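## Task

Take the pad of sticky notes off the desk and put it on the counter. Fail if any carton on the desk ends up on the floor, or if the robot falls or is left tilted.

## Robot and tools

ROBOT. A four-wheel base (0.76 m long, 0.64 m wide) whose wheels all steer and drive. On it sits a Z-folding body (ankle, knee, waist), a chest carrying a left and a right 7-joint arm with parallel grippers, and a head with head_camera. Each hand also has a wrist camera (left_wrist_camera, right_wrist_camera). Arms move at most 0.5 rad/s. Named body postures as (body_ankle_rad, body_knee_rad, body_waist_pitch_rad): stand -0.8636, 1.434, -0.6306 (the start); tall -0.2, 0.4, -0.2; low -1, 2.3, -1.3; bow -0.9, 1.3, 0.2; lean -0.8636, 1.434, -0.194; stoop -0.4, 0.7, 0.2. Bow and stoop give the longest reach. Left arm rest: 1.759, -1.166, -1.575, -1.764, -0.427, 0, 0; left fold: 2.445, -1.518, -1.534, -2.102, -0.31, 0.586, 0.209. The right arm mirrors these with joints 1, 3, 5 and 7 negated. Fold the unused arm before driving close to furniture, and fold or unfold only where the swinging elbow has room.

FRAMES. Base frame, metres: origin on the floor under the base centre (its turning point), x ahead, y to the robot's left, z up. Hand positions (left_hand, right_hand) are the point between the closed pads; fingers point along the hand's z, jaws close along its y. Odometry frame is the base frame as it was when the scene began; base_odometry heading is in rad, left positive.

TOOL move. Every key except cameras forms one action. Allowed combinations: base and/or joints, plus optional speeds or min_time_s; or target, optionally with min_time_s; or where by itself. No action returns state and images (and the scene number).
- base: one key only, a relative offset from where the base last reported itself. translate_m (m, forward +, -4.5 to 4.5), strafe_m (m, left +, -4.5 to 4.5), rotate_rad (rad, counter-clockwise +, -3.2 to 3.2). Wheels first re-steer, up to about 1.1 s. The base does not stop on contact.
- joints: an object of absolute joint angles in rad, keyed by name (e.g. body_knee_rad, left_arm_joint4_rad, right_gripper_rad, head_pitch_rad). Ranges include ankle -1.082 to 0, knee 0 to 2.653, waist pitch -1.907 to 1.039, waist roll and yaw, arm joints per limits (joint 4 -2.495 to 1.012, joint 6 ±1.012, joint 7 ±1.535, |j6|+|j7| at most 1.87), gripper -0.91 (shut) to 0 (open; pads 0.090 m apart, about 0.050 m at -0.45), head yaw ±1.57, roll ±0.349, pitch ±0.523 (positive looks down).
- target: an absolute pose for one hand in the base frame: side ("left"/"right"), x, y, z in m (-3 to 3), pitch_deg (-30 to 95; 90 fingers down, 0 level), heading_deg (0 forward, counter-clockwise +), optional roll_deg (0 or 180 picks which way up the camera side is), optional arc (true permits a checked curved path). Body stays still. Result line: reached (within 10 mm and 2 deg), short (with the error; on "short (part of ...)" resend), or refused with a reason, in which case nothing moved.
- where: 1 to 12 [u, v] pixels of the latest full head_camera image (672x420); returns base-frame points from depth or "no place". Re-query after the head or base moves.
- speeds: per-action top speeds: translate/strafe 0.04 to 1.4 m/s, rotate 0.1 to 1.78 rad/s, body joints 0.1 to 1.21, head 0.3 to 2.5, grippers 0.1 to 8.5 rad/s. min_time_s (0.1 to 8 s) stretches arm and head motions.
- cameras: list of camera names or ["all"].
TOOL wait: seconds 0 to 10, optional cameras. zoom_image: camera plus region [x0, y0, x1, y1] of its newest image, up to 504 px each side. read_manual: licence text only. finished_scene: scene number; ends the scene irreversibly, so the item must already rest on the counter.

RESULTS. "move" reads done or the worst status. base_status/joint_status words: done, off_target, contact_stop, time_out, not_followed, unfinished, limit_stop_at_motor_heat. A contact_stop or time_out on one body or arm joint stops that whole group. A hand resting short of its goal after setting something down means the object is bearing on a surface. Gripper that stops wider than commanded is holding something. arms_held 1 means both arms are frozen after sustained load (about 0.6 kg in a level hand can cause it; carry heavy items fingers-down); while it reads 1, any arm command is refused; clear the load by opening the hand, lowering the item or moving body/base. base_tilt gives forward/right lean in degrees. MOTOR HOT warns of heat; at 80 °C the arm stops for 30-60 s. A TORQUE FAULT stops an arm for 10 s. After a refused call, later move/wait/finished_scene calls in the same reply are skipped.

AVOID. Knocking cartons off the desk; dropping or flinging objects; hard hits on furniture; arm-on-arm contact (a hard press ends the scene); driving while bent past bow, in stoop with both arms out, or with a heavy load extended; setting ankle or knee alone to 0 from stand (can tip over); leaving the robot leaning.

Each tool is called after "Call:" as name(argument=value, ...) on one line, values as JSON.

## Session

Call:
move(joints={"head_yaw_rad":1.5}, speeds={"head_yaw_rad":2.5}, cameras=["head_camera"])

Call:
move(joints={"head_yaw_rad":-1.5}, speeds={"head_yaw_rad":2.5}, cameras=["head_camera"])

Scene clock: 1.13 s.
Joint torques (N m): left_arm=[-17.32 10.83 -5.89 -14.12 0.2 -2.57 0.05] | right_arm=[14.38 7.36 5.81 -14.01 0.03 -2.33 0.06]
move: done
base_odometry: x=+0.000 y=+0.000 heading=+0.000
turned_by_wheels: +0.000
turned_by_imu: +0.000
base_tilt: forward=+0.0 right=+0.8
base_status: not commanded
joint_positions: body_ankle_rad=-0.864 body_knee_rad=+1.434 body_waist_pitch_rad=-0.631 body_waist_roll_rad=+0.000 body_waist_yaw_rad=+0.000 left_arm_joint1_rad=+1.737 left_arm_joint2_rad=-1.164 left_arm_joint3_rad=-1.607 left_arm_joint4_rad=-1.798 left_arm_joint5_rad=-0.436 left_arm_joint6_rad=-0.012 left_arm_joint7_rad=-0.008 left_gripper_rad=+0.000 right_arm_joint1_rad=-1.779 right_arm_joint2_rad=-1.191 right_arm_joint3_rad=+1.554 right_arm_joint4_rad=-1.726 right_arm_joint5_rad=+0.418 right_arm_joint6_rad=+0.064 right_arm_joint7_rad=+0.013 right_gripper_rad=+0.000 head_yaw_rad=+1.500 head_roll_rad=+0.000 head_pitch_rad=+0.000
joint_status: all done
arms_held: 0
arms_held_load: -
chest: x=+0.0060 y=+0.0000 z=+1.1944 quat_wxyz=(+1.000, +0.000, -0.030, +0.000) (m; base frame)
head_camera_pose: x=-0.0495 y=+0.1015 z=+1.5568 quat_wxyz=(+0.561, -0.826, -0.002, -0.057) (m; base frame)
left_hand: x=+0.6065 y=+0.3274 z=+0.9894 quat_wxyz=(+0.033, +0.660, -0.014, +0.750) pitch_deg=-7.4 heading_deg=-3.8 roll_deg=+178.7 fingers_toward=(+0.99, -0.06, +0.13) jaws_along=(-0.07, -1.00, +0.02) (m; base frame)
right_hand: x=+0.5958 y=-0.3072 z=+0.8862 quat_wxyz=(+0.046, -0.732, -0.015, -0.679) pitch_deg=+4.2 heading_deg=+5.0 roll_deg=+182.7 fingers_toward=(+0.99, +0.09, -0.07) jaws_along=(+0.08, -1.00, -0.05) (m; base frame)
pictures: head_camera
camera_calibration:
head_camera: T_world_to_cam=[[0.993507, -0.061215, 0.0959011, -0.0939345], [0.0665454, -0.371039, -0.92623, 1.48286], [0.0922822, 0.926597, -0.364556, 0.478085], [0, 0, 0, 1]] pos_world=[-0.0494714, 0.101455, 1.55676]

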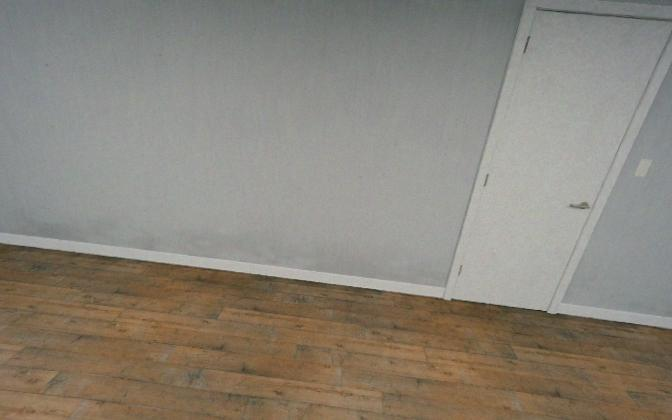

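Scene clock: 2.87 s.
Joint torques (N m): left_arm=[-17.32 11.05 -5.99 -13.97 -0.18 -2.65 0.08] | right_arm=[15.05 7.65 5.86 -14.17 0.25 -2.29 0.03]
move: done
base_odometry: x=+0.000 y=+0.000 heading=+0.000
turned_by_wheels: +0.000
turned_by_imu: +0.000
base_tilt: forward=+0.1 right=+0.9
base_status: not commanded
joint_positions: body_ankle_rad=-0.864 body_knee_rad=+1.434 body_waist_pitch_rad=-0.631 body_waist_roll_rad=+0.000 body_waist_yaw_rad=+0.000 left_arm_joint1_rad=+1.737 left_arm_joint2_rad=-1.164 left_arm_joint3_rad=-1.607 left_arm_joint4_rad=-1.798 left_arm_joint5_rad=-0.436 left_arm_joint6_rad=-0.012 left_arm_joint7_rad=-0.008 left_gripper_rad=+0.000 right_arm_joint1_rad=-1.779 right_arm_joint2_rad=-1.191 right_arm_joint3_rad=+1.554 right_arm_joint4_rad=-1.726 right_arm_joint5_rad=+0.418 right_arm_joint6_rad=+0.064 right_arm_joint7_rad=+0.013 right_gripper_rad=+0.000 head_yaw_rad=-1.500 head_roll_rad=+0.000 head_pitch_rad=+0.000
joint_status: all done
arms_held: 0
arms_held_load: -
chest: x=+0.0060 y=+0.0000 z=+1.1944 quat_wxyz=(+1.000, +0.000, -0.030, +0.000) (m; base frame)
head_camera_pose: x=+0.0056 y=-0.0976 z=+1.5601 quat_wxyz=(+0.033, -0.026, +0.826, -0.562) (m; base frame)
left_hand: x=+0.6065 y=+0.3274 z=+0.9894 quat_wxyz=(+0.033, +0.660, -0.014, +0.750) pitch_deg=-7.4 heading_deg=-3.8 roll_deg=+178.7 fingers_toward=(+0.99, -0.06, +0.13) jaws_along=(-0.07, -1.00, +0.02) (m; base frame)
right_hand: x=+0.5958 y=-0.3072 z=+0.8862 quat_wxyz=(+0.046, -0.732, -0.015, -0.679) pitch_deg=+4.2 heading_deg=+5.0 roll_deg=+182.7 fingers_toward=(+0.99, +0.09, -0.07) jaws_along=(+0.08, -1.00, -0.05) (m; base frame)
pictures: head_camera
camera_calibration:
head_camera: T_world_to_cam=[[-0.996523, -0.0796465, -0.0244516, 0.0359781], [-0.00641248, 0.365934, -0.930619, 1.48765], [0.0830682, -0.927227, -0.365172, 0.478795], [0, 0, 0, 1]] pos_world=[0.00561991, -0.097563, 1.56016]

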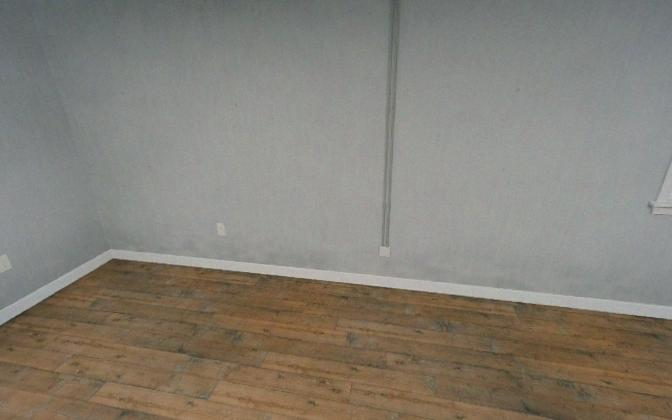

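Call:
move(joints={"head_yaw_rad":0,"head_pitch_rad":0.1,"body_ankle_rad":-0.2,"body_knee_rad":0.4,"body_waist_pitch_rad":-0.2}, speeds={"head_yaw_rad":2.5,"body_knee_rad":0.6}, cameras=["head_camera"])

Scene clock: 6.20 s.
Joint torques (N m): left_arm=[-15.19 10.78 -5.97 -14.06 0.04 -2.59 0.06] | right_arm=[12.97 8.11 5.68 -13.96 0.2 -2.26 0.15]
move: done
base_odometry: x=+0.000 y=+0.000 heading=+0.000
turned_by_wheels: +0.000
turned_by_imu: +0.000
base_tilt: forward=+0.2 right=+0.9
base_status: not commanded
joint_positions: body_ankle_rad=-0.200 body_knee_rad=+0.400 body_waist_pitch_rad=-0.200 body_waist_roll_rad=+0.000 body_waist_yaw_rad=+0.000 left_arm_joint1_rad=+1.737 left_arm_joint2_rad=-1.164 left_arm_joint3_rad=-1.607 left_arm_joint4_rad=-1.798 left_arm_joint5_rad=-0.436 left_arm_joint6_rad=-0.012 left_arm_joint7_rad=-0.008 left_gripper_rad=+0.000 right_arm_joint1_rad=-1.779 right_arm_joint2_rad=-1.191 right_arm_joint3_rad=+1.554 right_arm_joint4_rad=-1.726 right_arm_joint5_rad=+0.418 right_arm_joint6_rad=+0.064 right_arm_joint7_rad=+0.013 right_gripper_rad=+0.000 head_yaw_rad=+0.000 head_roll_rad=+0.000 head_pitch_rad=+0.100
joint_status: all done
arms_held: 0
arms_held_load: -
chest: x=+0.1059 y=+0.0000 z=+1.3667 quat_wxyz=(+1.000, +0.000, +0.000, +0.000) (m; base frame)
head_camera_pose: x=+0.2030 y=+0.0277 z=+1.7216 quat_wxyz=(+0.359, -0.614, +0.594, -0.375) (m; base frame)
left_hand: x=+0.6930 y=+0.3274 z=+1.1260 quat_wxyz=(+0.034, +0.682, -0.013, +0.730) pitch_deg=-3.9 heading_deg=-3.7 roll_deg=+178.4 fingers_toward=(+1.00, -0.06, +0.07) jaws_along=(-0.07, -1.00, +0.03) (m; base frame)
right_hand: x=+0.6761 y=-0.3071 z=+1.0236 quat_wxyz=(+0.046, -0.752, -0.014, -0.657) pitch_deg=+7.6 heading_deg=+5.1 roll_deg=+183.0 fingers_toward=(+0.99, +0.09, -0.13) jaws_along=(+0.08, -1.00, -0.05) (m; base frame)
pictures: head_camera
camera_calibration:
head_camera: T_world_to_cam=[[0.0129471, -0.999309, 0.0348545, -0.0349088], [-0.460218, -0.0369013, -0.887039, 1.62159], [0.887712, -0.00455609, -0.460377, 0.612567], [0, 0, 0, 1]] pos_world=[0.202955, 0.0277452, 1.72165]

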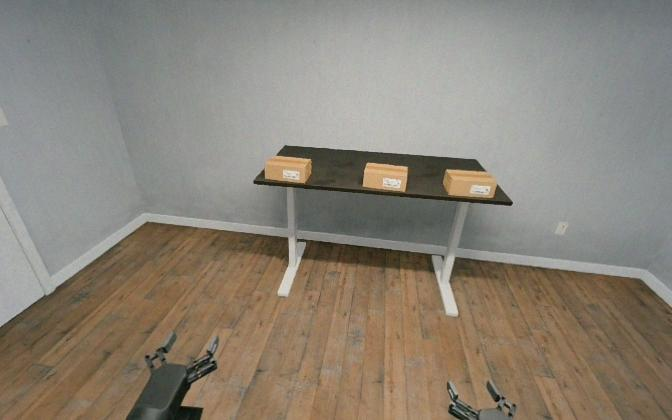

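Call:
move(where=[[260,181],[505,202],[385,192],[290,158],[385,165],[470,172]])

Call:
zoom_image(camera="head_camera", region=[250, 140, 520, 210])

Scene clock: 6.80 s.
Joint torques (N m): left_arm=[-15.56 10.72 -5.91 -13.91 0.08 -2.6 0.07] | right_arm=[13.63 7.94 5.62 -14.18 0.29 -2.33 0]
base_odometry: x=+0.000 y=+0.000 heading=+0.000
turned_by_wheels: +0.000
turned_by_imu: +0.000
base_tilt: forward=+0.2 right=+0.8
where, head_camera: pixel (260, 181): x +1.981, y +0.476, z +0.972; pixel (505, 202): x +1.838, y -0.930, z +0.961; pixel (385, 192): x +1.895, y -0.261, z +0.969; pixel (290, 158): x +2.131, y +0.314, z +1.072; pixel (385, 165): x +2.079, y -0.274, z +1.068; pixel (470, 172): x +1.998, y -0.765, z +1.072. By the robot's depth camera.
base_status: not commanded
joint_positions: body_ankle_rad=-0.200 body_knee_rad=+0.400 body_waist_pitch_rad=-0.200 body_waist_roll_rad=+0.000 body_waist_yaw_rad=+0.000 left_arm_joint1_rad=+1.737 left_arm_joint2_rad=-1.164 left_arm_joint3_rad=-1.607 left_arm_joint4_rad=-1.798 left_arm_joint5_rad=-0.436 left_arm_joint6_rad=-0.012 left_arm_joint7_rad=-0.008 left_gripper_rad=+0.000 right_arm_joint1_rad=-1.779 right_arm_joint2_rad=-1.191 right_arm_joint3_rad=+1.554 right_arm_joint4_rad=-1.726 right_arm_joint5_rad=+0.418 right_arm_joint6_rad=+0.064 right_arm_joint7_rad=+0.013 right_gripper_rad=+0.000 head_yaw_rad=+0.000 head_roll_rad=+0.000 head_pitch_rad=+0.100
joint_status: all done
arms_held: 0
arms_held_load: -
chest: x=+0.1059 y=+0.0000 z=+1.3667 quat_wxyz=(+1.000, +0.000, +0.000, +0.000) (m; base frame)
head_camera_pose: x=+0.2029 y=+0.0277 z=+1.7216 quat_wxyz=(+0.359, -0.614, +0.594, -0.375) (m; base frame)
left_hand: x=+0.6930 y=+0.3274 z=+1.1260 quat_wxyz=(+0.034, +0.682, -0.013, +0.730) pitch_deg=-3.9 heading_deg=-3.7 roll_deg=+178.4 fingers_toward=(+1.00, -0.06, +0.07) jaws_along=(-0.07, -1.00, +0.03) (m; base frame)
right_hand: x=+0.6761 y=-0.3071 z=+1.0236 quat_wxyz=(+0.046, -0.752, -0.014, -0.657) pitch_deg=+7.6 heading_deg=+5.1 roll_deg=+183.0 fingers_toward=(+0.99, +0.09, -0.13) jaws_along=(+0.08, -1.00, -0.05) (m; base frame)
pictures: none

Scaled by 1.867.
This view is cut from an older image: the scene may have changed since it was taken.

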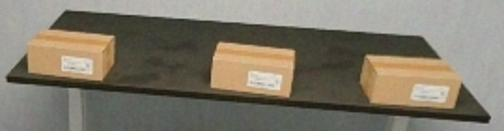

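Call:
move(base={"rotate_rad":-0.1})

Call:
move(base={"translate_m":0.8}, cameras=["head_camera"])

Call:
zoom_image(camera="head_camera", region=[190, 170, 640, 320])

Scene clock: 9.43 s.
Joint torques (N m): left_arm=[-15.13 10.83 -6.22 -14.15 0.12 -2.53 0.04] | right_arm=[12.79 7.77 5.39 -14.13 0.16 -2.33 0.11]
move: done
base_odometry: x=+0.000 y=+0.000 heading=-0.100
turned_by_wheels: -0.100
turned_by_imu: -0.100
base_tilt: forward=+0.1 right=+0.8
base_status: done
joint_positions: body_ankle_rad=-0.200 body_knee_rad=+0.400 body_waist_pitch_rad=-0.200 body_waist_roll_rad=+0.000 body_waist_yaw_rad=+0.000 left_arm_joint1_rad=+1.736 left_arm_joint2_rad=-1.164 left_arm_joint3_rad=-1.606 left_arm_joint4_rad=-1.798 left_arm_joint5_rad=-0.436 left_arm_joint6_rad=-0.012 left_arm_joint7_rad=-0.008 left_gripper_rad=+0.000 right_arm_joint1_rad=-1.780 right_arm_joint2_rad=-1.191 right_arm_joint3_rad=+1.555 right_arm_joint4_rad=-1.726 right_arm_joint5_rad=+0.418 right_arm_joint6_rad=+0.064 right_arm_joint7_rad=+0.013 right_gripper_rad=+0.000 head_yaw_rad=+0.000 head_roll_rad=+0.000 head_pitch_rad=+0.100
joint_status: not commanded
arms_held: 0
arms_held_load: -
chest: x=+0.1059 y=+0.0000 z=+1.3667 quat_wxyz=(+1.000, +0.000, +0.000, +0.000) (m; base frame)
head_camera_pose: x=+0.2030 y=+0.0276 z=+1.7216 quat_wxyz=(+0.359, -0.614, +0.594, -0.375) (m; base frame)
left_hand: x=+0.6932 y=+0.3271 z=+1.1263 quat_wxyz=(+0.034, +0.682, -0.013, +0.730) pitch_deg=-4.0 heading_deg=-3.8 roll_deg=+178.4 fingers_toward=(+1.00, -0.07, +0.07) jaws_along=(-0.07, -1.00, +0.03) (m; base frame)
right_hand: x=+0.6760 y=-0.3075 z=+1.0234 quat_wxyz=(+0.046, -0.753, -0.014, -0.657) pitch_deg=+7.6 heading_deg=+5.0 roll_deg=+183.0 fingers_toward=(+0.99, +0.09, -0.13) jaws_along=(+0.08, -1.00, -0.05) (m; base frame)
pictures: none

Scene clock: 13.80 s.
Joint torques (N m): left_arm=[-15.28 10.95 -6 -14.04 0.12 -2.58 0.14] | right_arm=[12.62 7.6 5.75 -14.01 0.01 -2.39 0.02]
move: done
base_odometry: x=+0.796 y=-0.077 heading=-0.098
turned_by_wheels: +0.002
turned_by_imu: +0.000
base_tilt: forward=+0.2 right=+0.9
base_status: done
joint_positions: body_ankle_rad=-0.200 body_knee_rad=+0.400 body_waist_pitch_rad=-0.200 body_waist_roll_rad=+0.000 body_waist_yaw_rad=+0.000 left_arm_joint1_rad=+1.736 left_arm_joint2_rad=-1.164 left_arm_joint3_rad=-1.607 left_arm_joint4_rad=-1.798 left_arm_joint5_rad=-0.436 left_arm_joint6_rad=-0.012 left_arm_joint7_rad=-0.008 left_gripper_rad=+0.000 right_arm_joint1_rad=-1.778 right_arm_joint2_rad=-1.191 right_arm_joint3_rad=+1.555 right_arm_joint4_rad=-1.726 right_arm_joint5_rad=+0.418 right_arm_joint6_rad=+0.064 right_arm_joint7_rad=+0.013 right_gripper_rad=+0.000 head_yaw_rad=+0.000 head_roll_rad=+0.000 head_pitch_rad=+0.100
joint_status: not commanded
arms_held: 0
arms_held_load: -
chest: x=+0.1061 y=+0.0000 z=+1.3667 quat_wxyz=(+1.000, +0.000, +0.000, +0.000) (m; base frame)
head_camera_pose: x=+0.2033 y=+0.0276 z=+1.7216 quat_wxyz=(+0.359, -0.614, +0.594, -0.375) (m; base frame)
left_hand: x=+0.6935 y=+0.3273 z=+1.1265 quat_wxyz=(+0.034, +0.682, -0.013, +0.730) pitch_deg=-4.0 heading_deg=-3.7 roll_deg=+178.4 fingers_toward=(+1.00, -0.07, +0.07) jaws_along=(-0.07, -1.00, +0.03) (m; base frame)
right_hand: x=+0.6765 y=-0.3073 z=+1.0240 quat_wxyz=(+0.046, -0.752, -0.014, -0.657) pitch_deg=+7.6 heading_deg=+5.1 roll_deg=+183.0 fingers_toward=(+0.99, +0.09, -0.13) jaws_along=(+0.08, -1.00, -0.05) (m; base frame)
pictures: head_camera
camera_calibration:
head_camera: T_world_to_cam=[[0.012642, -0.999318, 0.034681, -0.0346515], [-0.460505, -0.0366053, -0.886902, 1.62154], [0.887567, -0.00475858, -0.460654, 0.612812], [0, 0, 0, 1]] pos_world=[0.203254, 0.0276454, 1.72165]

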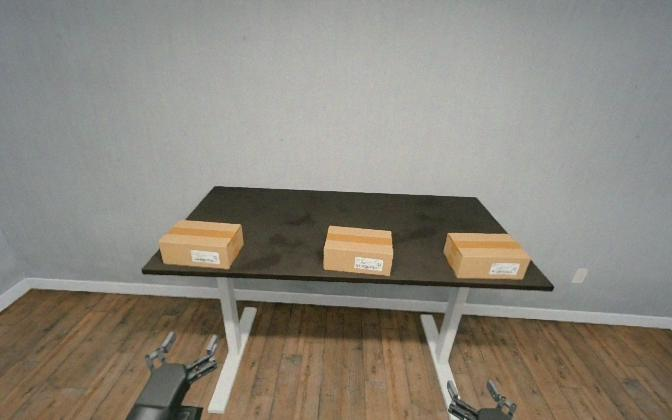

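Scaled by 1.120.

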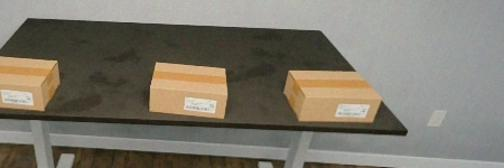

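Call:
move(joints={"body_ankle_rad":-0.4,"body_knee_rad":0.7,"body_waist_pitch_rad":0.2,"left_arm_joint1_rad":2.445,"left_arm_joint2_rad":-1.518,"left_arm_joint3_rad":-1.534,"left_arm_joint4_rad":-2.102,"left_arm_joint5_rad":-0.31,"left_arm_joint6_rad":0.586,"left_arm_joint7_rad":0.209,"right_arm_joint1_rad":-1.571,"right_arm_joint2_rad":1.287,"right_arm_joint3_rad":2.001,"right_arm_joint4_rad":-1.527,"right_arm_joint5_rad":0.202,"right_arm_joint6_rad":-0.875,"right_arm_joint7_rad":0.648}, base={"strafe_m":0.12}, cameras=["head_camera"])

Call:
move(base={"translate_m":0.5}, speeds={"translate_m":0.4}, cameras=["head_camera","right_wrist_camera"])

Scene clock: 21.03 s.
Joint torques (N m): left_arm=[16.3 -0.13 0.67 -8.72 0.39 0.02 0.43] | right_arm=[27.63 1.86 5.95 11.93 -0.6 0.02 0.14]
move: done
base_odometry: x=+0.808 y=+0.042 heading=-0.097
turned_by_wheels: +0.001
turned_by_imu: +0.002
base_tilt: forward=+0.3 right=+0.9
base_status: done
joint_positions: body_ankle_rad=-0.400 body_knee_rad=+0.700 body_waist_pitch_rad=+0.200 body_waist_roll_rad=+0.000 body_waist_yaw_rad=+0.000 left_arm_joint1_rad=+2.444 left_arm_joint2_rad=-1.515 left_arm_joint3_rad=-1.534 left_arm_joint4_rad=-2.101 left_arm_joint5_rad=-0.311 left_arm_joint6_rad=+0.585 left_arm_joint7_rad=+0.208 left_gripper_rad=+0.000 right_arm_joint1_rad=-1.573 right_arm_joint2_rad=+1.285 right_arm_joint3_rad=+2.001 right_arm_joint4_rad=-1.527 right_arm_joint5_rad=+0.203 right_arm_joint6_rad=-0.874 right_arm_joint7_rad=+0.647 right_gripper_rad=+0.000 head_yaw_rad=+0.000 head_roll_rad=+0.000 head_pitch_rad=+0.100
joint_status: all done
arms_held: 0
arms_held_load: -
chest: x=+0.2935 y=+0.0000 z=+1.2801 quat_wxyz=(+0.969, +0.000, +0.247, +0.000) (m; base frame)
head_camera_pose: x=+0.5488 y=+0.0276 z=+1.5450 quat_wxyz=(+0.201, -0.688, +0.664, -0.212) (m; base frame)
left_hand: x=+0.2443 y=+0.2405 z=+0.6617 quat_wxyz=(+0.006, +0.993, +0.100, +0.056) pitch_deg=+83.6 heading_deg=-0.2 roll_deg=+168.3 fingers_toward=(+0.11, +0.00, -0.99) jaws_along=(+0.20, -0.98, +0.02) (m; base frame)
right_hand: x=+0.7991 y=-0.1989 z=+1.1471 quat_wxyz=(-0.128, -0.001, -0.992, -0.004) pitch_deg=+75.3 heading_deg=+1.5 roll_deg=+1.7 fingers_toward=(+0.25, +0.01, -0.97) jaws_along=(+0.00, +1.00, +0.01) (m; base frame)
pictures: head_camera
camera_calibration:
head_camera: T_world_to_cam=[[0.0277742, -0.999319, 0.0242951, -0.0251542], [-0.829266, -0.0366054, -0.557655, 1.31775], [0.558164, -0.0046587, -0.829717, 0.975738], [0, 0, 0, 1]] pos_world=[0.548842, 0.0276454, 1.54505]

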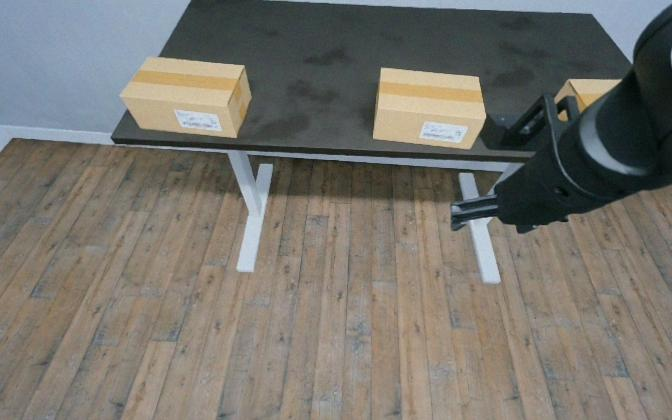

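Scene clock: 24.93 s.
Joint torques (N m): left_arm=[16.65 -0.18 0.59 -7.98 0.49 -0.14 0.4] | right_arm=[27.01 2.3 6 11.71 -0.63 0.22 0.1]
move: done
base_odometry: x=+1.305 y=-0.006 heading=-0.098
turned_by_wheels: +0.000
turned_by_imu: -0.005
base_tilt: forward=+0.3 right=+0.8
base_status: done
joint_positions: body_ankle_rad=-0.400 body_knee_rad=+0.700 body_waist_pitch_rad=+0.200 body_waist_roll_rad=+0.000 body_waist_yaw_rad=+0.000 left_arm_joint1_rad=+2.444 left_arm_joint2_rad=-1.515 left_arm_joint3_rad=-1.534 left_arm_joint4_rad=-2.102 left_arm_joint5_rad=-0.311 left_arm_joint6_rad=+0.585 left_arm_joint7_rad=+0.208 left_gripper_rad=+0.000 right_arm_joint1_rad=-1.572 right_arm_joint2_rad=+1.285 right_arm_joint3_rad=+2.001 right_arm_joint4_rad=-1.527 right_arm_joint5_rad=+0.203 right_arm_joint6_rad=-0.875 right_arm_joint7_rad=+0.647 right_gripper_rad=+0.000 head_yaw_rad=+0.000 head_roll_rad=+0.000 head_pitch_rad=+0.100
joint_status: not commanded
arms_held: 0
arms_held_load: -
chest: x=+0.2937 y=+0.0000 z=+1.2800 quat_wxyz=(+0.969, +0.000, +0.248, +0.000) (m; base frame)
head_camera_pose: x=+0.5491 y=+0.0276 z=+1.5449 quat_wxyz=(+0.201, -0.688, +0.664, -0.212) (m; base frame)
left_hand: x=+0.2449 y=+0.2404 z=+0.6620 quat_wxyz=(+0.006, +0.993, +0.100, +0.056) pitch_deg=+83.5 heading_deg=-0.3 roll_deg=+168.3 fingers_toward=(+0.11, +0.00, -0.99) jaws_along=(+0.20, -0.98, +0.02) (m; base frame)
right_hand: x=+0.7993 y=-0.1990 z=+1.1474 quat_wxyz=(-0.128, -0.001, -0.992, -0.003) pitch_deg=+75.3 heading_deg=+1.4 roll_deg=+1.6 fingers_toward=(+0.25, +0.01, -0.97) jaws_along=(+0.00, +1.00, +0.01) (m; base frame)
pictures: head_camera, right_wrist_camera
camera_calibration:
head_camera: T_world_to_cam=[[0.0277791, -0.999319, 0.0242859, -0.0251433], [-0.82942, -0.036603, -0.557425, 1.31754], [0.557934, -0.00465846, -0.829872, 0.975826], [0, 0, 0, 1]] pos_world=[0.549042, 0.0276454, 1.54485]
right_wrist_camera: T_world_to_cam=[[0.0154859, -0.999833, 0.00972146, -0.227482], [-0.958879, -0.0120945, 0.283557, 0.445224], [-0.283392, -0.0137128, -0.958906, 1.46234], [0, 0, 0, 1]] pos_world=[0.844852, -0.202007, 1.27821]

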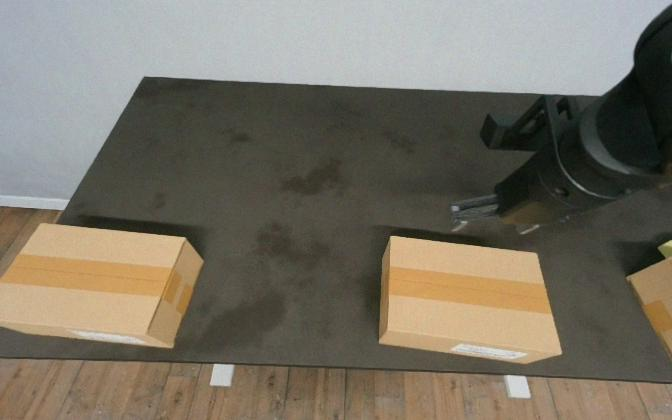

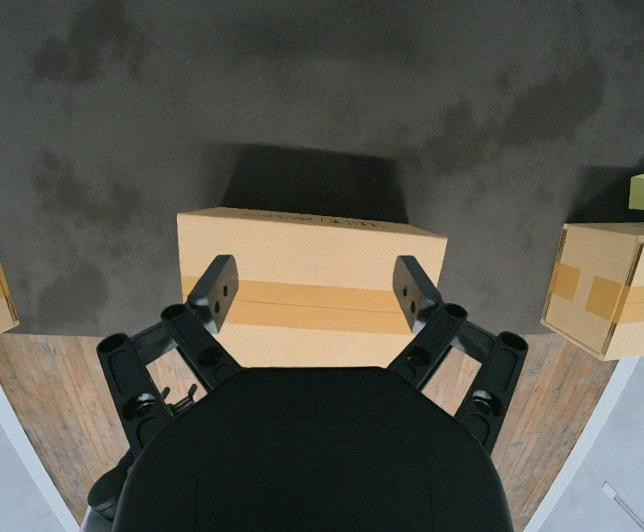

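Call:
move(where=[[515,385],[222,375],[668,246],[660,362],[470,367],[632,285]])

Scene clock: 26.30 s.
Joint torques (N m): left_arm=[16.6 -0.44 0.63 -7.83 0.51 -0.1 0.44] | right_arm=[27.33 1.87 5.91 11.84 -0.71 0.41 0.12]
base_odometry: x=+1.305 y=-0.006 heading=-0.098
turned_by_wheels: +0.000
turned_by_imu: +0.000
base_tilt: forward=+0.2 right=+0.9
where, head_camera: pixel (515, 385): x +0.711, y -0.751, z +0.045; pixel (222, 375): x +0.710, y +0.464, z +0.051; pixel (668, 246): no place (The depth camera has no reading there.); pixel (660, 362): no place (The depth camera has no reading there.); pixel (470, 367): x +0.638, y -0.211, z +0.952; pixel (632, 285): x +0.792, y -0.556, z +0.958. By the robot's depth camera.
base_status: done
joint_positions: body_ankle_rad=-0.400 body_knee_rad=+0.700 body_waist_pitch_rad=+0.200 body_waist_roll_rad=+0.000 body_waist_yaw_rad=+0.000 left_arm_joint1_rad=+2.444 left_arm_joint2_rad=-1.515 left_arm_joint3_rad=-1.534 left_arm_joint4_rad=-2.102 left_arm_joint5_rad=-0.311 left_arm_joint6_rad=+0.585 left_arm_joint7_rad=+0.208 left_gripper_rad=+0.000 right_arm_joint1_rad=-1.572 right_arm_joint2_rad=+1.285 right_arm_joint3_rad=+2.001 right_arm_joint4_rad=-1.527 right_arm_joint5_rad=+0.203 right_arm_joint6_rad=-0.875 right_arm_joint7_rad=+0.647 right_gripper_rad=+0.000 head_yaw_rad=+0.000 head_roll_rad=+0.000 head_pitch_rad=+0.100
joint_status: not commanded
arms_held: 0
arms_held_load: -
chest: x=+0.2937 y=+0.0000 z=+1.2800 quat_wxyz=(+0.969, +0.000, +0.248, +0.000) (m; base frame)
head_camera_pose: x=+0.5491 y=+0.0276 z=+1.5449 quat_wxyz=(+0.201, -0.688, +0.664, -0.212) (m; base frame)
left_hand: x=+0.2449 y=+0.2404 z=+0.6620 quat_wxyz=(+0.006, +0.993, +0.100, +0.056) pitch_deg=+83.5 heading_deg=-0.3 roll_deg=+168.3 fingers_toward=(+0.11, +0.00, -0.99) jaws_along=(+0.20, -0.98, +0.02) (m; base frame)
right_hand: x=+0.7993 y=-0.1990 z=+1.1474 quat_wxyz=(-0.128, -0.001, -0.992, -0.003) pitch_deg=+75.3 heading_deg=+1.4 roll_deg=+1.6 fingers_toward=(+0.25, +0.01, -0.97) jaws_along=(+0.00, +1.00, +0.01) (m; base frame)
pictures: none

Call:
move(base={"strafe_m":-0.5}, cameras=["head_camera","right_wrist_camera"])

Scene clock: 31.17 s.
Joint torques (N m): left_arm=[16.05 1.18 0.46 -7.98 0.36 -0.16 0.29] | right_arm=[26.56 1.74 5.83 11.9 -0.41 0.28 -0.21]
move: done
base_odometry: x=+1.256 y=-0.504 heading=-0.104
turned_by_wheels: -0.007
turned_by_imu: -0.003
base_tilt: forward=+0.2 right=+0.9
base_status: done
joint_positions: body_ankle_rad=-0.400 body_knee_rad=+0.700 body_waist_pitch_rad=+0.200 body_waist_roll_rad=+0.000 body_waist_yaw_rad=+0.000 left_arm_joint1_rad=+2.445 left_arm_joint2_rad=-1.519 left_arm_joint3_rad=-1.534 left_arm_joint4_rad=-2.102 left_arm_joint5_rad=-0.311 left_arm_joint6_rad=+0.585 left_arm_joint7_rad=+0.208 left_gripper_rad=+0.000 right_arm_joint1_rad=-1.572 right_arm_joint2_rad=+1.287 right_arm_joint3_rad=+2.001 right_arm_joint4_rad=-1.527 right_arm_joint5_rad=+0.203 right_arm_joint6_rad=-0.875 right_arm_joint7_rad=+0.648 right_gripper_rad=+0.000 head_yaw_rad=+0.000 head_roll_rad=+0.000 head_pitch_rad=+0.100
joint_status: not commanded
arms_held: 0
arms_held_load: -
chest: x=+0.2937 y=+0.0000 z=+1.2800 quat_wxyz=(+0.969, +0.000, +0.248, +0.000) (m; base frame)
head_camera_pose: x=+0.5491 y=+0.0276 z=+1.5449 quat_wxyz=(+0.201, -0.688, +0.664, -0.211) (m; base frame)
left_hand: x=+0.2443 y=+0.2398 z=+0.6620 quat_wxyz=(+0.006, +0.993, +0.101, +0.056) pitch_deg=+83.6 heading_deg=-0.3 roll_deg=+168.1 fingers_toward=(+0.11, +0.00, -0.99) jaws_along=(+0.20, -0.98, +0.02) (m; base frame)
right_hand: x=+0.7993 y=-0.1992 z=+1.1475 quat_wxyz=(-0.128, -0.001, -0.992, -0.002) pitch_deg=+75.3 heading_deg=+0.8 roll_deg=+0.9 fingers_toward=(+0.25, +0.00, -0.97) jaws_along=(+0.00, +1.00, +0.00) (m; base frame)
pictures: head_camera, right_wrist_camera
camera_calibration:
head_camera: T_world_to_cam=[[0.0277512, -0.999323, 0.0241479, -0.0249145], [-0.829421, -0.0365029, -0.55743, 1.31754], [0.557935, -0.00455938, -0.829872, 0.975824], [0, 0, 0, 1]] pos_world=[0.549042, 0.0276456, 1.54485]
right_wrist_camera: T_world_to_cam=[[0.0161433, -0.99979, 0.0126597, -0.231569], [-0.958954, -0.0118965, 0.283313, 0.44564], [-0.283102, -0.0167137, -0.958944, 1.46154], [0, 0, 0, 1]] pos_world=[0.844852, -0.201791, 1.27821]

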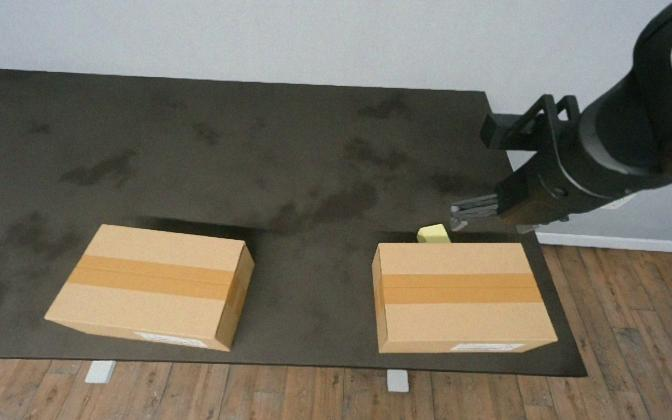

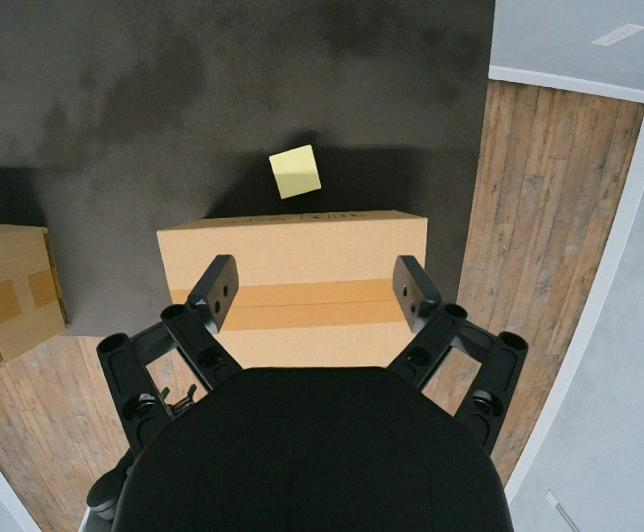

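Call:
move(base={"translate_m":0.08}, cameras=["head_camera"])

Call:
zoom_image(camera="head_camera", region=[380, 230, 500, 330])

Scene clock: 35.77 s.
Joint torques (N m): left_arm=[16.54 1.1 0.44 -7.77 0.38 -0.08 0.3] | right_arm=[26.03 1.37 6 11.94 -0.52 0.24 -0.11]
move: done
base_odometry: x=+1.336 y=-0.512 heading=-0.104
turned_by_wheels: +0.000
turned_by_imu: -0.001
base_tilt: forward=+0.2 right=+0.8
base_status: done
joint_positions: body_ankle_rad=-0.400 body_knee_rad=+0.700 body_waist_pitch_rad=+0.200 body_waist_roll_rad=+0.000 body_waist_yaw_rad=+0.000 left_arm_joint1_rad=+2.444 left_arm_joint2_rad=-1.519 left_arm_joint3_rad=-1.534 left_arm_joint4_rad=-2.102 left_arm_joint5_rad=-0.311 left_arm_joint6_rad=+0.585 left_arm_joint7_rad=+0.208 left_gripper_rad=+0.000 right_arm_joint1_rad=-1.571 right_arm_joint2_rad=+1.287 right_arm_joint3_rad=+2.001 right_arm_joint4_rad=-1.527 right_arm_joint5_rad=+0.203 right_arm_joint6_rad=-0.875 right_arm_joint7_rad=+0.648 right_gripper_rad=+0.000 head_yaw_rad=+0.000 head_roll_rad=+0.000 head_pitch_rad=+0.100
joint_status: not commanded
arms_held: 0
arms_held_load: -
chest: x=+0.2935 y=+0.0000 z=+1.2801 quat_wxyz=(+0.969, +0.000, +0.247, +0.000) (m; base frame)
head_camera_pose: x=+0.5489 y=+0.0277 z=+1.5450 quat_wxyz=(+0.201, -0.688, +0.664, -0.212) (m; base frame)
left_hand: x=+0.2448 y=+0.2398 z=+0.6621 quat_wxyz=(+0.006, +0.993, +0.101, +0.056) pitch_deg=+83.5 heading_deg=-0.3 roll_deg=+168.1 fingers_toward=(+0.11, +0.00, -0.99) jaws_along=(+0.20, -0.98, +0.02) (m; base frame)
right_hand: x=+0.7993 y=-0.1992 z=+1.1480 quat_wxyz=(-0.129, -0.001, -0.992, -0.002) pitch_deg=+75.2 heading_deg=+0.8 roll_deg=+0.9 fingers_toward=(+0.26, +0.00, -0.97) jaws_along=(+0.00, +1.00, +0.00) (m; base frame)
pictures: head_camera
camera_calibration:
head_camera: T_world_to_cam=[[0.0277459, -0.999323, 0.0241568, -0.0249222], [-0.829266, -0.0365047, -0.55766, 1.3177], [0.558164, -0.00455962, -0.829718, 0.975653], [0, 0, 0, 1]] pos_world=[0.548842, 0.0276456, 1.54495]

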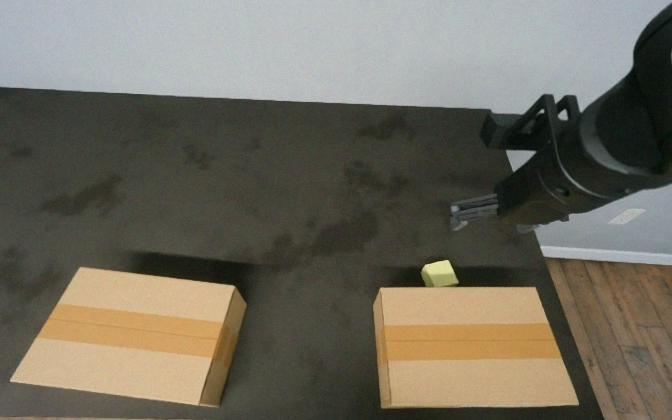

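Scaled by 4.200.

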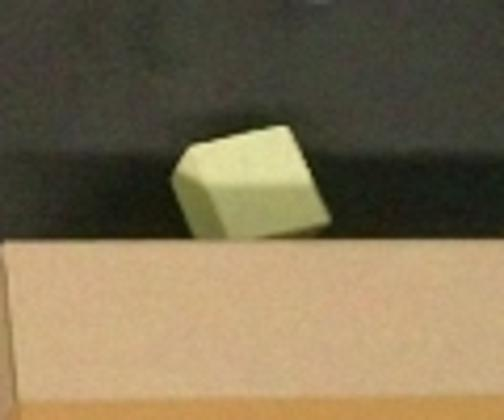

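Call:
move(where=[[441,273],[427,267],[447,262],[457,280],[441,268],[450,300],[432,284]])

Scene clock: 36.40 s.
Joint torques (N m): left_arm=[16.28 1.03 0.44 -7.71 0.29 -0.11 0.26] | right_arm=[26.53 1.57 5.65 11.95 -0.43 0.37 -0.15]
base_odometry: x=+1.336 y=-0.512 heading=-0.104
turned_by_wheels: +0.000
turned_by_imu: +0.000
base_tilt: forward=+0.2 right=+0.8
where, head_camera: pixel (441, 273): x +0.788, y -0.174, z +0.992; pixel (427, 267): x +0.799, y -0.149, z +0.993; pixel (447, 262): x +0.810, y -0.188, z +0.994; pixel (457, 280): x +0.777, y -0.202, z +0.990; pixel (441, 268): x +0.798, y -0.175, z +0.992; pixel (450, 300): x +0.717, y -0.158, z +1.054; pixel (432, 284): x +0.769, y -0.156, z +0.986. By the robot's depth camera.
base_status: done
joint_positions: body_ankle_rad=-0.400 body_knee_rad=+0.700 body_waist_pitch_rad=+0.200 body_waist_roll_rad=+0.000 body_waist_yaw_rad=+0.000 left_arm_joint1_rad=+2.444 left_arm_joint2_rad=-1.519 left_arm_joint3_rad=-1.534 left_arm_joint4_rad=-2.102 left_arm_joint5_rad=-0.311 left_arm_joint6_rad=+0.585 left_arm_joint7_rad=+0.208 left_gripper_rad=+0.000 right_arm_joint1_rad=-1.571 right_arm_joint2_rad=+1.287 right_arm_joint3_rad=+2.001 right_arm_joint4_rad=-1.527 right_arm_joint5_rad=+0.203 right_arm_joint6_rad=-0.875 right_arm_joint7_rad=+0.648 right_gripper_rad=+0.000 head_yaw_rad=+0.000 head_roll_rad=+0.000 head_pitch_rad=+0.100
joint_status: not commanded
arms_held: 0
arms_held_load: -
chest: x=+0.2935 y=+0.0000 z=+1.2801 quat_wxyz=(+0.969, +0.000, +0.247, +0.000) (m; base frame)
head_camera_pose: x=+0.5489 y=+0.0277 z=+1.5450 quat_wxyz=(+0.201, -0.688, +0.664, -0.212) (m; base frame)
left_hand: x=+0.2448 y=+0.2398 z=+0.6621 quat_wxyz=(+0.006, +0.993, +0.101, +0.056) pitch_deg=+83.5 heading_deg=-0.3 roll_deg=+168.1 fingers_toward=(+0.11, +0.00, -0.99) jaws_along=(+0.20, -0.98, +0.02) (m; base frame)
right_hand: x=+0.7993 y=-0.1992 z=+1.1480 quat_wxyz=(-0.129, -0.001, -0.992, -0.002) pitch_deg=+75.2 heading_deg=+0.8 roll_deg=+0.9 fingers_toward=(+0.26, +0.00, -0.97) jaws_along=(+0.00, +1.00, +0.00) (m; base frame)
pictures: none

Call:
move(target={"side":"right","x":0.789,"y":-0.175,"z":0.979,"pitch_deg":79,"heading_deg":19,"roll_deg":0}, cameras=["right_wrist_camera"])

Scene clock: 39.97 s.
Joint torques (N m): left_arm=[16.54 1.23 0.42 -7.84 0.32 0.01 0.26] | right_arm=[28.15 0.33 8.5 8.59 -0.47 0.45 -0.35]
move: done
base_odometry: x=+1.336 y=-0.512 heading=-0.104
turned_by_wheels: +0.000
turned_by_imu: +0.000
base_tilt: forward=+0.2 right=+0.9
base_status: not commanded
joint_positions: body_ankle_rad=-0.400 body_knee_rad=+0.700 body_waist_pitch_rad=+0.200 body_waist_roll_rad=+0.000 body_waist_yaw_rad=+0.000 left_arm_joint1_rad=+2.444 left_arm_joint2_rad=-1.519 left_arm_joint3_rad=-1.534 left_arm_joint4_rad=-2.102 left_arm_joint5_rad=-0.311 left_arm_joint6_rad=+0.585 left_arm_joint7_rad=+0.208 left_gripper_rad=+0.000 right_arm_joint1_rad=-1.952 right_arm_joint2_rad=+1.195 right_arm_joint3_rad=+2.108 right_arm_joint4_rad=-1.604 right_arm_joint5_rad=-0.404 right_arm_joint6_rad=-0.732 right_arm_joint7_rad=+0.336 right_gripper_rad=+0.000 head_yaw_rad=+0.000 head_roll_rad=+0.000 head_pitch_rad=+0.100
joint_status: not commanded
arms_held: 0
arms_held_load: -
chest: x=+0.2935 y=+0.0000 z=+1.2801 quat_wxyz=(+0.969, +0.000, +0.247, +0.000) (m; base frame)
head_camera_pose: x=+0.5489 y=+0.0277 z=+1.5450 quat_wxyz=(+0.201, -0.688, +0.664, -0.212) (m; base frame)
left_hand: x=+0.2448 y=+0.2398 z=+0.6621 quat_wxyz=(+0.006, +0.993, +0.101, +0.056) pitch_deg=+83.5 heading_deg=-0.3 roll_deg=+168.1 fingers_toward=(+0.11, +0.00, -0.99) jaws_along=(+0.20, -0.98, +0.02) (m; base frame)
right_hand: x=+0.7888 y=-0.1752 z=+0.9793 quat_wxyz=(-0.094, +0.164, -0.982, -0.015) pitch_deg=+79.0 heading_deg=+18.5 roll_deg=-0.5 fingers_toward=(+0.18, +0.06, -0.98) jaws_along=(-0.33, +0.95, +0.00) (m; base frame)
right_hand_status: reached (straight line, to end with the hand's camera side forward, planned for 1.6 s): 0 mm and 0.1 deg off.
pictures: right_wrist_camera
camera_calibration:
right_wrist_camera: T_world_to_cam=[[0.342703, -0.939285, 0.0172833, -0.45678], [-0.883512, -0.315992, 0.345769, 0.309457], [-0.319314, -0.133766, -0.938161, 1.28543], [0, 0, 0, 1]] pos_world=[0.840405, -0.159313, 1.10684]

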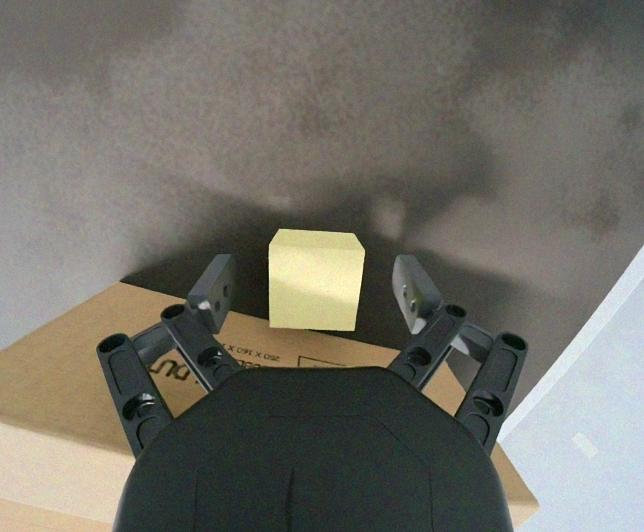

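Call:
move(joints={"right_gripper_rad":-0.7})

Call:
move(target={"side":"right","x":0.79,"y":-0.175,"z":1.15,"pitch_deg":79,"heading_deg":19,"roll_deg":0}, cameras=["right_wrist_camera"])

Call:
move(base={"translate_m":-0.9})

Call:
move(base={"rotate_rad":3.14}, joints={"head_pitch_rad":-0.4}, speeds={"rotate_rad":1.0}, cameras=["head_camera"])

Scene clock: 42.57 s.
Joint torques (N m): left_arm=[16.49 0.99 0.33 -7.7 0.33 -0.11 0.28] | right_arm=[29.34 0.61 8.01 8.37 -0.43 0.34 -0.37]
move: off_target
base_odometry: x=+1.336 y=-0.512 heading=-0.104
turned_by_wheels: +0.000
turned_by_imu: +0.000
base_tilt: forward=+0.3 right=+0.8
base_status: not commanded
joint_positions: body_ankle_rad=-0.400 body_knee_rad=+0.700 body_waist_pitch_rad=+0.200 body_waist_roll_rad=+0.000 body_waist_yaw_rad=+0.000 left_arm_joint1_rad=+2.444 left_arm_joint2_rad=-1.519 left_arm_joint3_rad=-1.534 left_arm_joint4_rad=-2.102 left_arm_joint5_rad=-0.311 left_arm_joint6_rad=+0.585 left_arm_joint7_rad=+0.208 left_gripper_rad=+0.000 right_arm_joint1_rad=-1.952 right_arm_joint2_rad=+1.195 right_arm_joint3_rad=+2.109 right_arm_joint4_rad=-1.604 right_arm_joint5_rad=-0.404 right_arm_joint6_rad=-0.732 right_arm_joint7_rad=+0.336 right_gripper_rad=-0.484 head_yaw_rad=+0.000 head_roll_rad=+0.000 head_pitch_rad=+0.100
joint_status: right_gripper_rad off_target (ended at -0.484, target -0.700)
arms_held: 0
arms_held_load: -
chest: x=+0.2935 y=+0.0000 z=+1.2801 quat_wxyz=(+0.969, +0.000, +0.247, +0.000) (m; base frame)
head_camera_pose: x=+0.5489 y=+0.0277 z=+1.5450 quat_wxyz=(+0.201, -0.688, +0.664, -0.212) (m; base frame)
left_hand: x=+0.2448 y=+0.2398 z=+0.6621 quat_wxyz=(+0.006, +0.993, +0.101, +0.056) pitch_deg=+83.5 heading_deg=-0.3 roll_deg=+168.1 fingers_toward=(+0.11, +0.00, -0.99) jaws_along=(+0.20, -0.98, +0.02) (m; base frame)
right_hand: x=+0.7891 y=-0.1750 z=+0.9795 quat_wxyz=(-0.095, +0.164, -0.982, -0.015) pitch_deg=+79.0 heading_deg=+18.6 roll_deg=-0.4 fingers_toward=(+0.18, +0.06, -0.98) jaws_along=(-0.33, +0.95, +0.00) (m; base frame)
pictures: none

Scene clock: 42.87 s.
Joint torques (N m): left_arm=[16.81 1.01 0.42 -7.74 0.31 -0.12 0.29] | right_arm=[28.86 0.73 8.25 8.47 -0.27 0.41 -0.29]
move: refused
base_odometry: x=+1.336 y=-0.512 heading=-0.104
turned_by_wheels: +0.000
turned_by_imu: +0.000
base_tilt: forward=+0.3 right=+0.9
base_status: not commanded
joint_positions: body_ankle_rad=-0.400 body_knee_rad=+0.700 body_waist_pitch_rad=+0.200 body_waist_roll_rad=+0.000 body_waist_yaw_rad=+0.000 left_arm_joint1_rad=+2.444 left_arm_joint2_rad=-1.519 left_arm_joint3_rad=-1.534 left_arm_joint4_rad=-2.102 left_arm_joint5_rad=-0.311 left_arm_joint6_rad=+0.585 left_arm_joint7_rad=+0.208 left_gripper_rad=+0.000 right_arm_joint1_rad=-1.952 right_arm_joint2_rad=+1.195 right_arm_joint3_rad=+2.109 right_arm_joint4_rad=-1.604 right_arm_joint5_rad=-0.404 right_arm_joint6_rad=-0.732 right_arm_joint7_rad=+0.336 right_gripper_rad=-0.484 head_yaw_rad=+0.000 head_roll_rad=+0.000 head_pitch_rad=+0.100
joint_status: not commanded
arms_held: 0
arms_held_load: -
chest: x=+0.2935 y=+0.0000 z=+1.2801 quat_wxyz=(+0.969, +0.000, +0.247, +0.000) (m; base frame)
head_camera_pose: x=+0.5489 y=+0.0277 z=+1.5450 quat_wxyz=(+0.201, -0.688, +0.664, -0.212) (m; base frame)
left_hand: x=+0.2448 y=+0.2398 z=+0.6621 quat_wxyz=(+0.006, +0.993, +0.101, +0.056) pitch_deg=+83.5 heading_deg=-0.3 roll_deg=+168.1 fingers_toward=(+0.11, +0.00, -0.99) jaws_along=(+0.20, -0.98, +0.02) (m; base frame)
right_hand: x=+0.7891 y=-0.1750 z=+0.9795 quat_wxyz=(-0.095, +0.164, -0.982, -0.015) pitch_deg=+79.0 heading_deg=+18.6 roll_deg=-0.4 fingers_toward=(+0.18, +0.06, -0.98) jaws_along=(-0.33, +0.95, +0.00) (m; base frame)
right_hand_status: refused: along the straight line the arm gets 50% of the way (right_arm_joint6_rad would come within 0.1 rad of its limit). Nothing moved. A checked arc of 2.5 s passes: it swings the hand 0.8 cm off the straight line and the elbow 21.0 cm from its place (up to 17.7 cm to the robot's left, 8.1 cm backward and 8.0 cm upward), to end with the hand's camera side forward. The same target with "arc": true plays it.
pictures: right_wrist_camera
camera_calibration:
right_wrist_camera: T_world_to_cam=[[0.342662, -0.939306, 0.01695, -0.456267], [-0.883778, -0.316181, 0.344914, 0.310728], [-0.318621, -0.133169, -0.938481, 1.28567], [0, 0, 0, 1]] pos_world=[0.840602, -0.159116, 1.10714]

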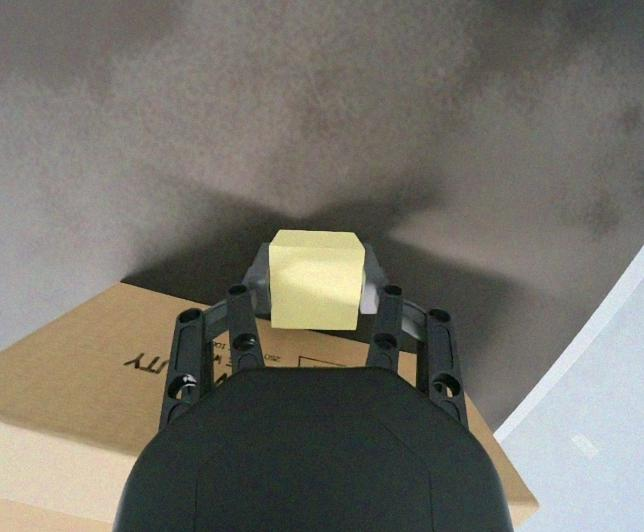

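not run: a stop came earlier in this reply.

not run: a stop came earlier in this reply.

Call:
move(target={"side":"right","x":0.8,"y":-0.199,"z":1.148,"pitch_deg":75,"heading_deg":1,"roll_deg":0,"arc":true})

Call:
move(base={"translate_m":-0.9})

Call:
move(base={"rotate_rad":3.14}, joints={"head_pitch_rad":-0.4}, speeds={"rotate_rad":1.0}, cameras=["head_camera"])

Scene clock: 46.20 s.
Joint torques (N m): left_arm=[16.2 1.19 0.28 -7.77 0.51 -0.12 0.24] | right_arm=[27.78 1.61 5.7 12.14 0.22 0.1 0.24]
move: done
base_odometry: x=+1.336 y=-0.512 heading=-0.104
turned_by_wheels: +0.000
turned_by_imu: +0.000
base_tilt: forward=+0.2 right=+0.8
base_status: not commanded
joint_positions: body_ankle_rad=-0.400 body_knee_rad=+0.700 body_waist_pitch_rad=+0.200 body_waist_roll_rad=+0.000 body_waist_yaw_rad=+0.000 left_arm_joint1_rad=+2.444 left_arm_joint2_rad=-1.519 left_arm_joint3_rad=-1.534 left_arm_joint4_rad=-2.102 left_arm_joint5_rad=-0.311 left_arm_joint6_rad=+0.585 left_arm_joint7_rad=+0.208 left_gripper_rad=+0.000 right_arm_joint1_rad=-1.577 right_arm_joint2_rad=+1.277 right_arm_joint3_rad=+2.009 right_arm_joint4_rad=-1.530 right_arm_joint5_rad=+0.174 right_arm_joint6_rad=-0.880 right_arm_joint7_rad=+0.636 right_gripper_rad=-0.484 head_yaw_rad=+0.000 head_roll_rad=+0.000 head_pitch_rad=+0.100
joint_status: not commanded
arms_held: 0
arms_held_load: -
chest: x=+0.2935 y=+0.0000 z=+1.2801 quat_wxyz=(+0.969, +0.000, +0.247, +0.000) (m; base frame)
head_camera_pose: x=+0.5489 y=+0.0277 z=+1.5450 quat_wxyz=(+0.201, -0.688, +0.664, -0.212) (m; base frame)
left_hand: x=+0.2448 y=+0.2398 z=+0.6621 quat_wxyz=(+0.006, +0.993, +0.101, +0.056) pitch_deg=+83.5 heading_deg=-0.3 roll_deg=+168.1 fingers_toward=(+0.11, +0.00, -0.99) jaws_along=(+0.20, -0.98, +0.02) (m; base frame)
right_hand: x=+0.7997 y=-0.1990 z=+1.1464 quat_wxyz=(-0.129, +0.008, -0.992, -0.002) pitch_deg=+75.1 heading_deg=+1.4 roll_deg=+0.4 fingers_toward=(+0.26, +0.01, -0.97) jaws_along=(-0.02, +1.00, +0.00) (m; base frame)
right_hand_status: reached (straight line, to end with the hand's camera side forward, planned for 1.5 s): 2 mm and 0.2 deg off.
pictures: none

Scene clock: 50.57 s.
Joint torques (N m): left_arm=[15.55 1.21 0.44 -8.22 0.37 -0.1 0.28] | right_arm=[26.13 2.04 6.08 12.09 0.13 0.41 0.05]
move: done
base_odometry: x=+0.441 y=-0.420 heading=-0.106
turned_by_wheels: -0.002
turned_by_imu: -0.001
base_tilt: forward=+0.1 right=+0.8
base_status: done
joint_positions: body_ankle_rad=-0.400 body_knee_rad=+0.700 body_waist_pitch_rad=+0.200 body_waist_roll_rad=+0.000 body_waist_yaw_rad=+0.000 left_arm_joint1_rad=+2.446 left_arm_joint2_rad=-1.519 left_arm_joint3_rad=-1.534 left_arm_joint4_rad=-2.102 left_arm_joint5_rad=-0.311 left_arm_joint6_rad=+0.585 left_arm_joint7_rad=+0.208 left_gripper_rad=+0.000 right_arm_joint1_rad=-1.574 right_arm_joint2_rad=+1.278 right_arm_joint3_rad=+2.009 right_arm_joint4_rad=-1.530 right_arm_joint5_rad=+0.175 right_arm_joint6_rad=-0.881 right_arm_joint7_rad=+0.636 right_gripper_rad=-0.484 head_yaw_rad=+0.000 head_roll_rad=+0.000 head_pitch_rad=+0.100
joint_status: not commanded
arms_held: 0
arms_held_load: -
chest: x=+0.2933 y=+0.0000 z=+1.2802 quat_wxyz=(+0.969, +0.000, +0.247, +0.000) (m; base frame)
head_camera_pose: x=+0.5486 y=+0.0277 z=+1.5451 quat_wxyz=(+0.201, -0.688, +0.664, -0.212) (m; base frame)
left_hand: x=+0.2433 y=+0.2398 z=+0.6620 quat_wxyz=(+0.006, +0.993, +0.101, +0.055) pitch_deg=+83.7 heading_deg=-0.3 roll_deg=+168.1 fingers_toward=(+0.11, +0.00, -0.99) jaws_along=(+0.20, -0.98, +0.02) (m; base frame)
right_hand: x=+0.7996 y=-0.1992 z=+1.1478 quat_wxyz=(-0.130, +0.009, -0.991, -0.002) pitch_deg=+75.0 heading_deg=+1.2 roll_deg=+0.2 fingers_toward=(+0.26, +0.01, -0.97) jaws_along=(-0.02, +1.00, +0.00) (m; base frame)
pictures: none

Scene clock: 55.70 s.
Joint torques (N m): left_arm=[16.29 0.97 0.52 -8.23 0.37 -0.12 0.27] | right_arm=[27.06 0.36 5.98 12.01 0.11 0.26 -0.06]
move: done
base_odometry: x=+0.441 y=-0.420 heading=+3.034
turned_by_wheels: +3.140
turned_by_imu: +3.119
base_tilt: forward=+0.3 right=+0.9
base_status: done
joint_positions: body_ankle_rad=-0.400 body_knee_rad=+0.700 body_waist_pitch_rad=+0.200 body_waist_roll_rad=+0.000 body_waist_yaw_rad=+0.000 left_arm_joint1_rad=+2.445 left_arm_joint2_rad=-1.519 left_arm_joint3_rad=-1.534 left_arm_joint4_rad=-2.102 left_arm_joint5_rad=-0.311 left_arm_joint6_rad=+0.585 left_arm_joint7_rad=+0.208 left_gripper_rad=+0.000 right_arm_joint1_rad=-1.576 right_arm_joint2_rad=+1.280 right_arm_joint3_rad=+2.009 right_arm_joint4_rad=-1.530 right_arm_joint5_rad=+0.175 right_arm_joint6_rad=-0.880 right_arm_joint7_rad=+0.637 right_gripper_rad=-0.484 head_yaw_rad=+0.000 head_roll_rad=+0.000 head_pitch_rad=-0.400
joint_status: all done
arms_held: 0
arms_held_load: -
chest: x=+0.2935 y=+0.0000 z=+1.2801 quat_wxyz=(+0.969, +0.000, +0.247, +0.000) (m; base frame)
head_camera_pose: x=+0.5152 y=+0.0277 z=+1.6083 quat_wxyz=(+0.359, -0.614, +0.594, -0.375) (m; base frame)
left_hand: x=+0.2439 y=+0.2401 z=+0.6620 quat_wxyz=(+0.006, +0.993, +0.101, +0.055) pitch_deg=+83.6 heading_deg=-0.1 roll_deg=+168.3 fingers_toward=(+0.11, +0.00, -0.99) jaws_along=(+0.20, -0.98, +0.02) (m; base frame)
right_hand: x=+0.7996 y=-0.1990 z=+1.1469 quat_wxyz=(-0.130, +0.009, -0.992, +0.000) pitch_deg=+75.1 heading_deg=+0.7 roll_deg=-0.4 fingers_toward=(+0.26, +0.00, -0.97) jaws_along=(-0.02, +1.00, +0.00) (m; base frame)
pictures: head_camera
camera_calibration:
head_camera: T_world_to_cam=[[0.0129886, -0.999313, 0.0347195, -0.0348023], [-0.460216, -0.0368006, -0.887044, 1.66469], [0.887712, -0.00445701, -0.460377, 0.283214], [0, 0, 0, 1]] pos_world=[0.515155, 0.0277454, 1.60825]

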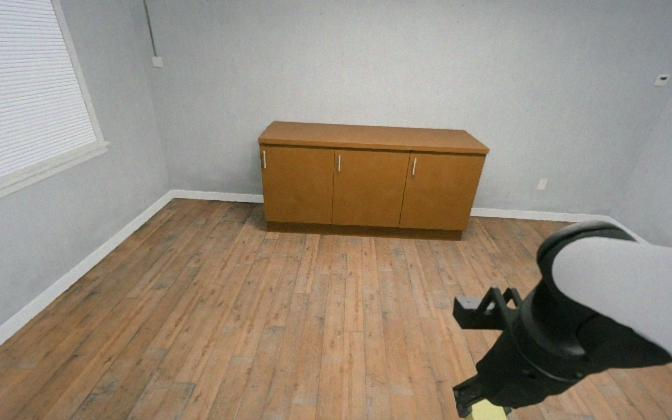

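Call:
move(where=[[275,141],[470,149],[375,145],[375,136]])

Scene clock: 56.03 s.
Joint torques (N m): left_arm=[16.41 1.12 0.61 -8.25 0.44 -0.11 0.26] | right_arm=[26.53 0.4 6.17 12.31 0.11 0.33 0.09]
base_odometry: x=+0.441 y=-0.420 heading=+3.034
turned_by_wheels: +0.000
turned_by_imu: +0.000
base_tilt: forward=+0.2 right=+0.8
where, head_camera: pixel (275, 141): x +2.928, y +0.497, z +0.926; pixel (470, 149): x +2.913, y -0.989, z +0.925; pixel (375, 145): x +2.910, y -0.264, z +0.929; pixel (375, 136): x +3.114, y -0.283, z +0.946. By the robot's depth camera.
base_status: done
joint_positions: body_ankle_rad=-0.400 body_knee_rad=+0.700 body_waist_pitch_rad=+0.200 body_waist_roll_rad=+0.000 body_waist_yaw_rad=+0.000 left_arm_joint1_rad=+2.445 left_arm_joint2_rad=-1.519 left_arm_joint3_rad=-1.534 left_arm_joint4_rad=-2.102 left_arm_joint5_rad=-0.311 left_arm_joint6_rad=+0.585 left_arm_joint7_rad=+0.208 left_gripper_rad=+0.000 right_arm_joint1_rad=-1.576 right_arm_joint2_rad=+1.280 right_arm_joint3_rad=+2.009 right_arm_joint4_rad=-1.530 right_arm_joint5_rad=+0.175 right_arm_joint6_rad=-0.880 right_arm_joint7_rad=+0.637 right_gripper_rad=-0.484 head_yaw_rad=+0.000 head_roll_rad=+0.000 head_pitch_rad=-0.400
joint_status: all done
arms_held: 0
arms_held_load: -
chest: x=+0.2935 y=+0.0000 z=+1.2801 quat_wxyz=(+0.969, +0.000, +0.247, +0.000) (m; base frame)
head_camera_pose: x=+0.5152 y=+0.0277 z=+1.6083 quat_wxyz=(+0.359, -0.614, +0.594, -0.375) (m; base frame)
left_hand: x=+0.2439 y=+0.2401 z=+0.6620 quat_wxyz=(+0.006, +0.993, +0.101, +0.055) pitch_deg=+83.6 heading_deg=-0.1 roll_deg=+168.3 fingers_toward=(+0.11, +0.00, -0.99) jaws_along=(+0.20, -0.98, +0.02) (m; base frame)
right_hand: x=+0.7996 y=-0.1990 z=+1.1469 quat_wxyz=(-0.130, +0.009, -0.992, +0.000) pitch_deg=+75.1 heading_deg=+0.7 roll_deg=-0.4 fingers_toward=(+0.26, +0.00, -0.97) jaws_along=(-0.02, +1.00, +0.00) (m; base frame)
pictures: none


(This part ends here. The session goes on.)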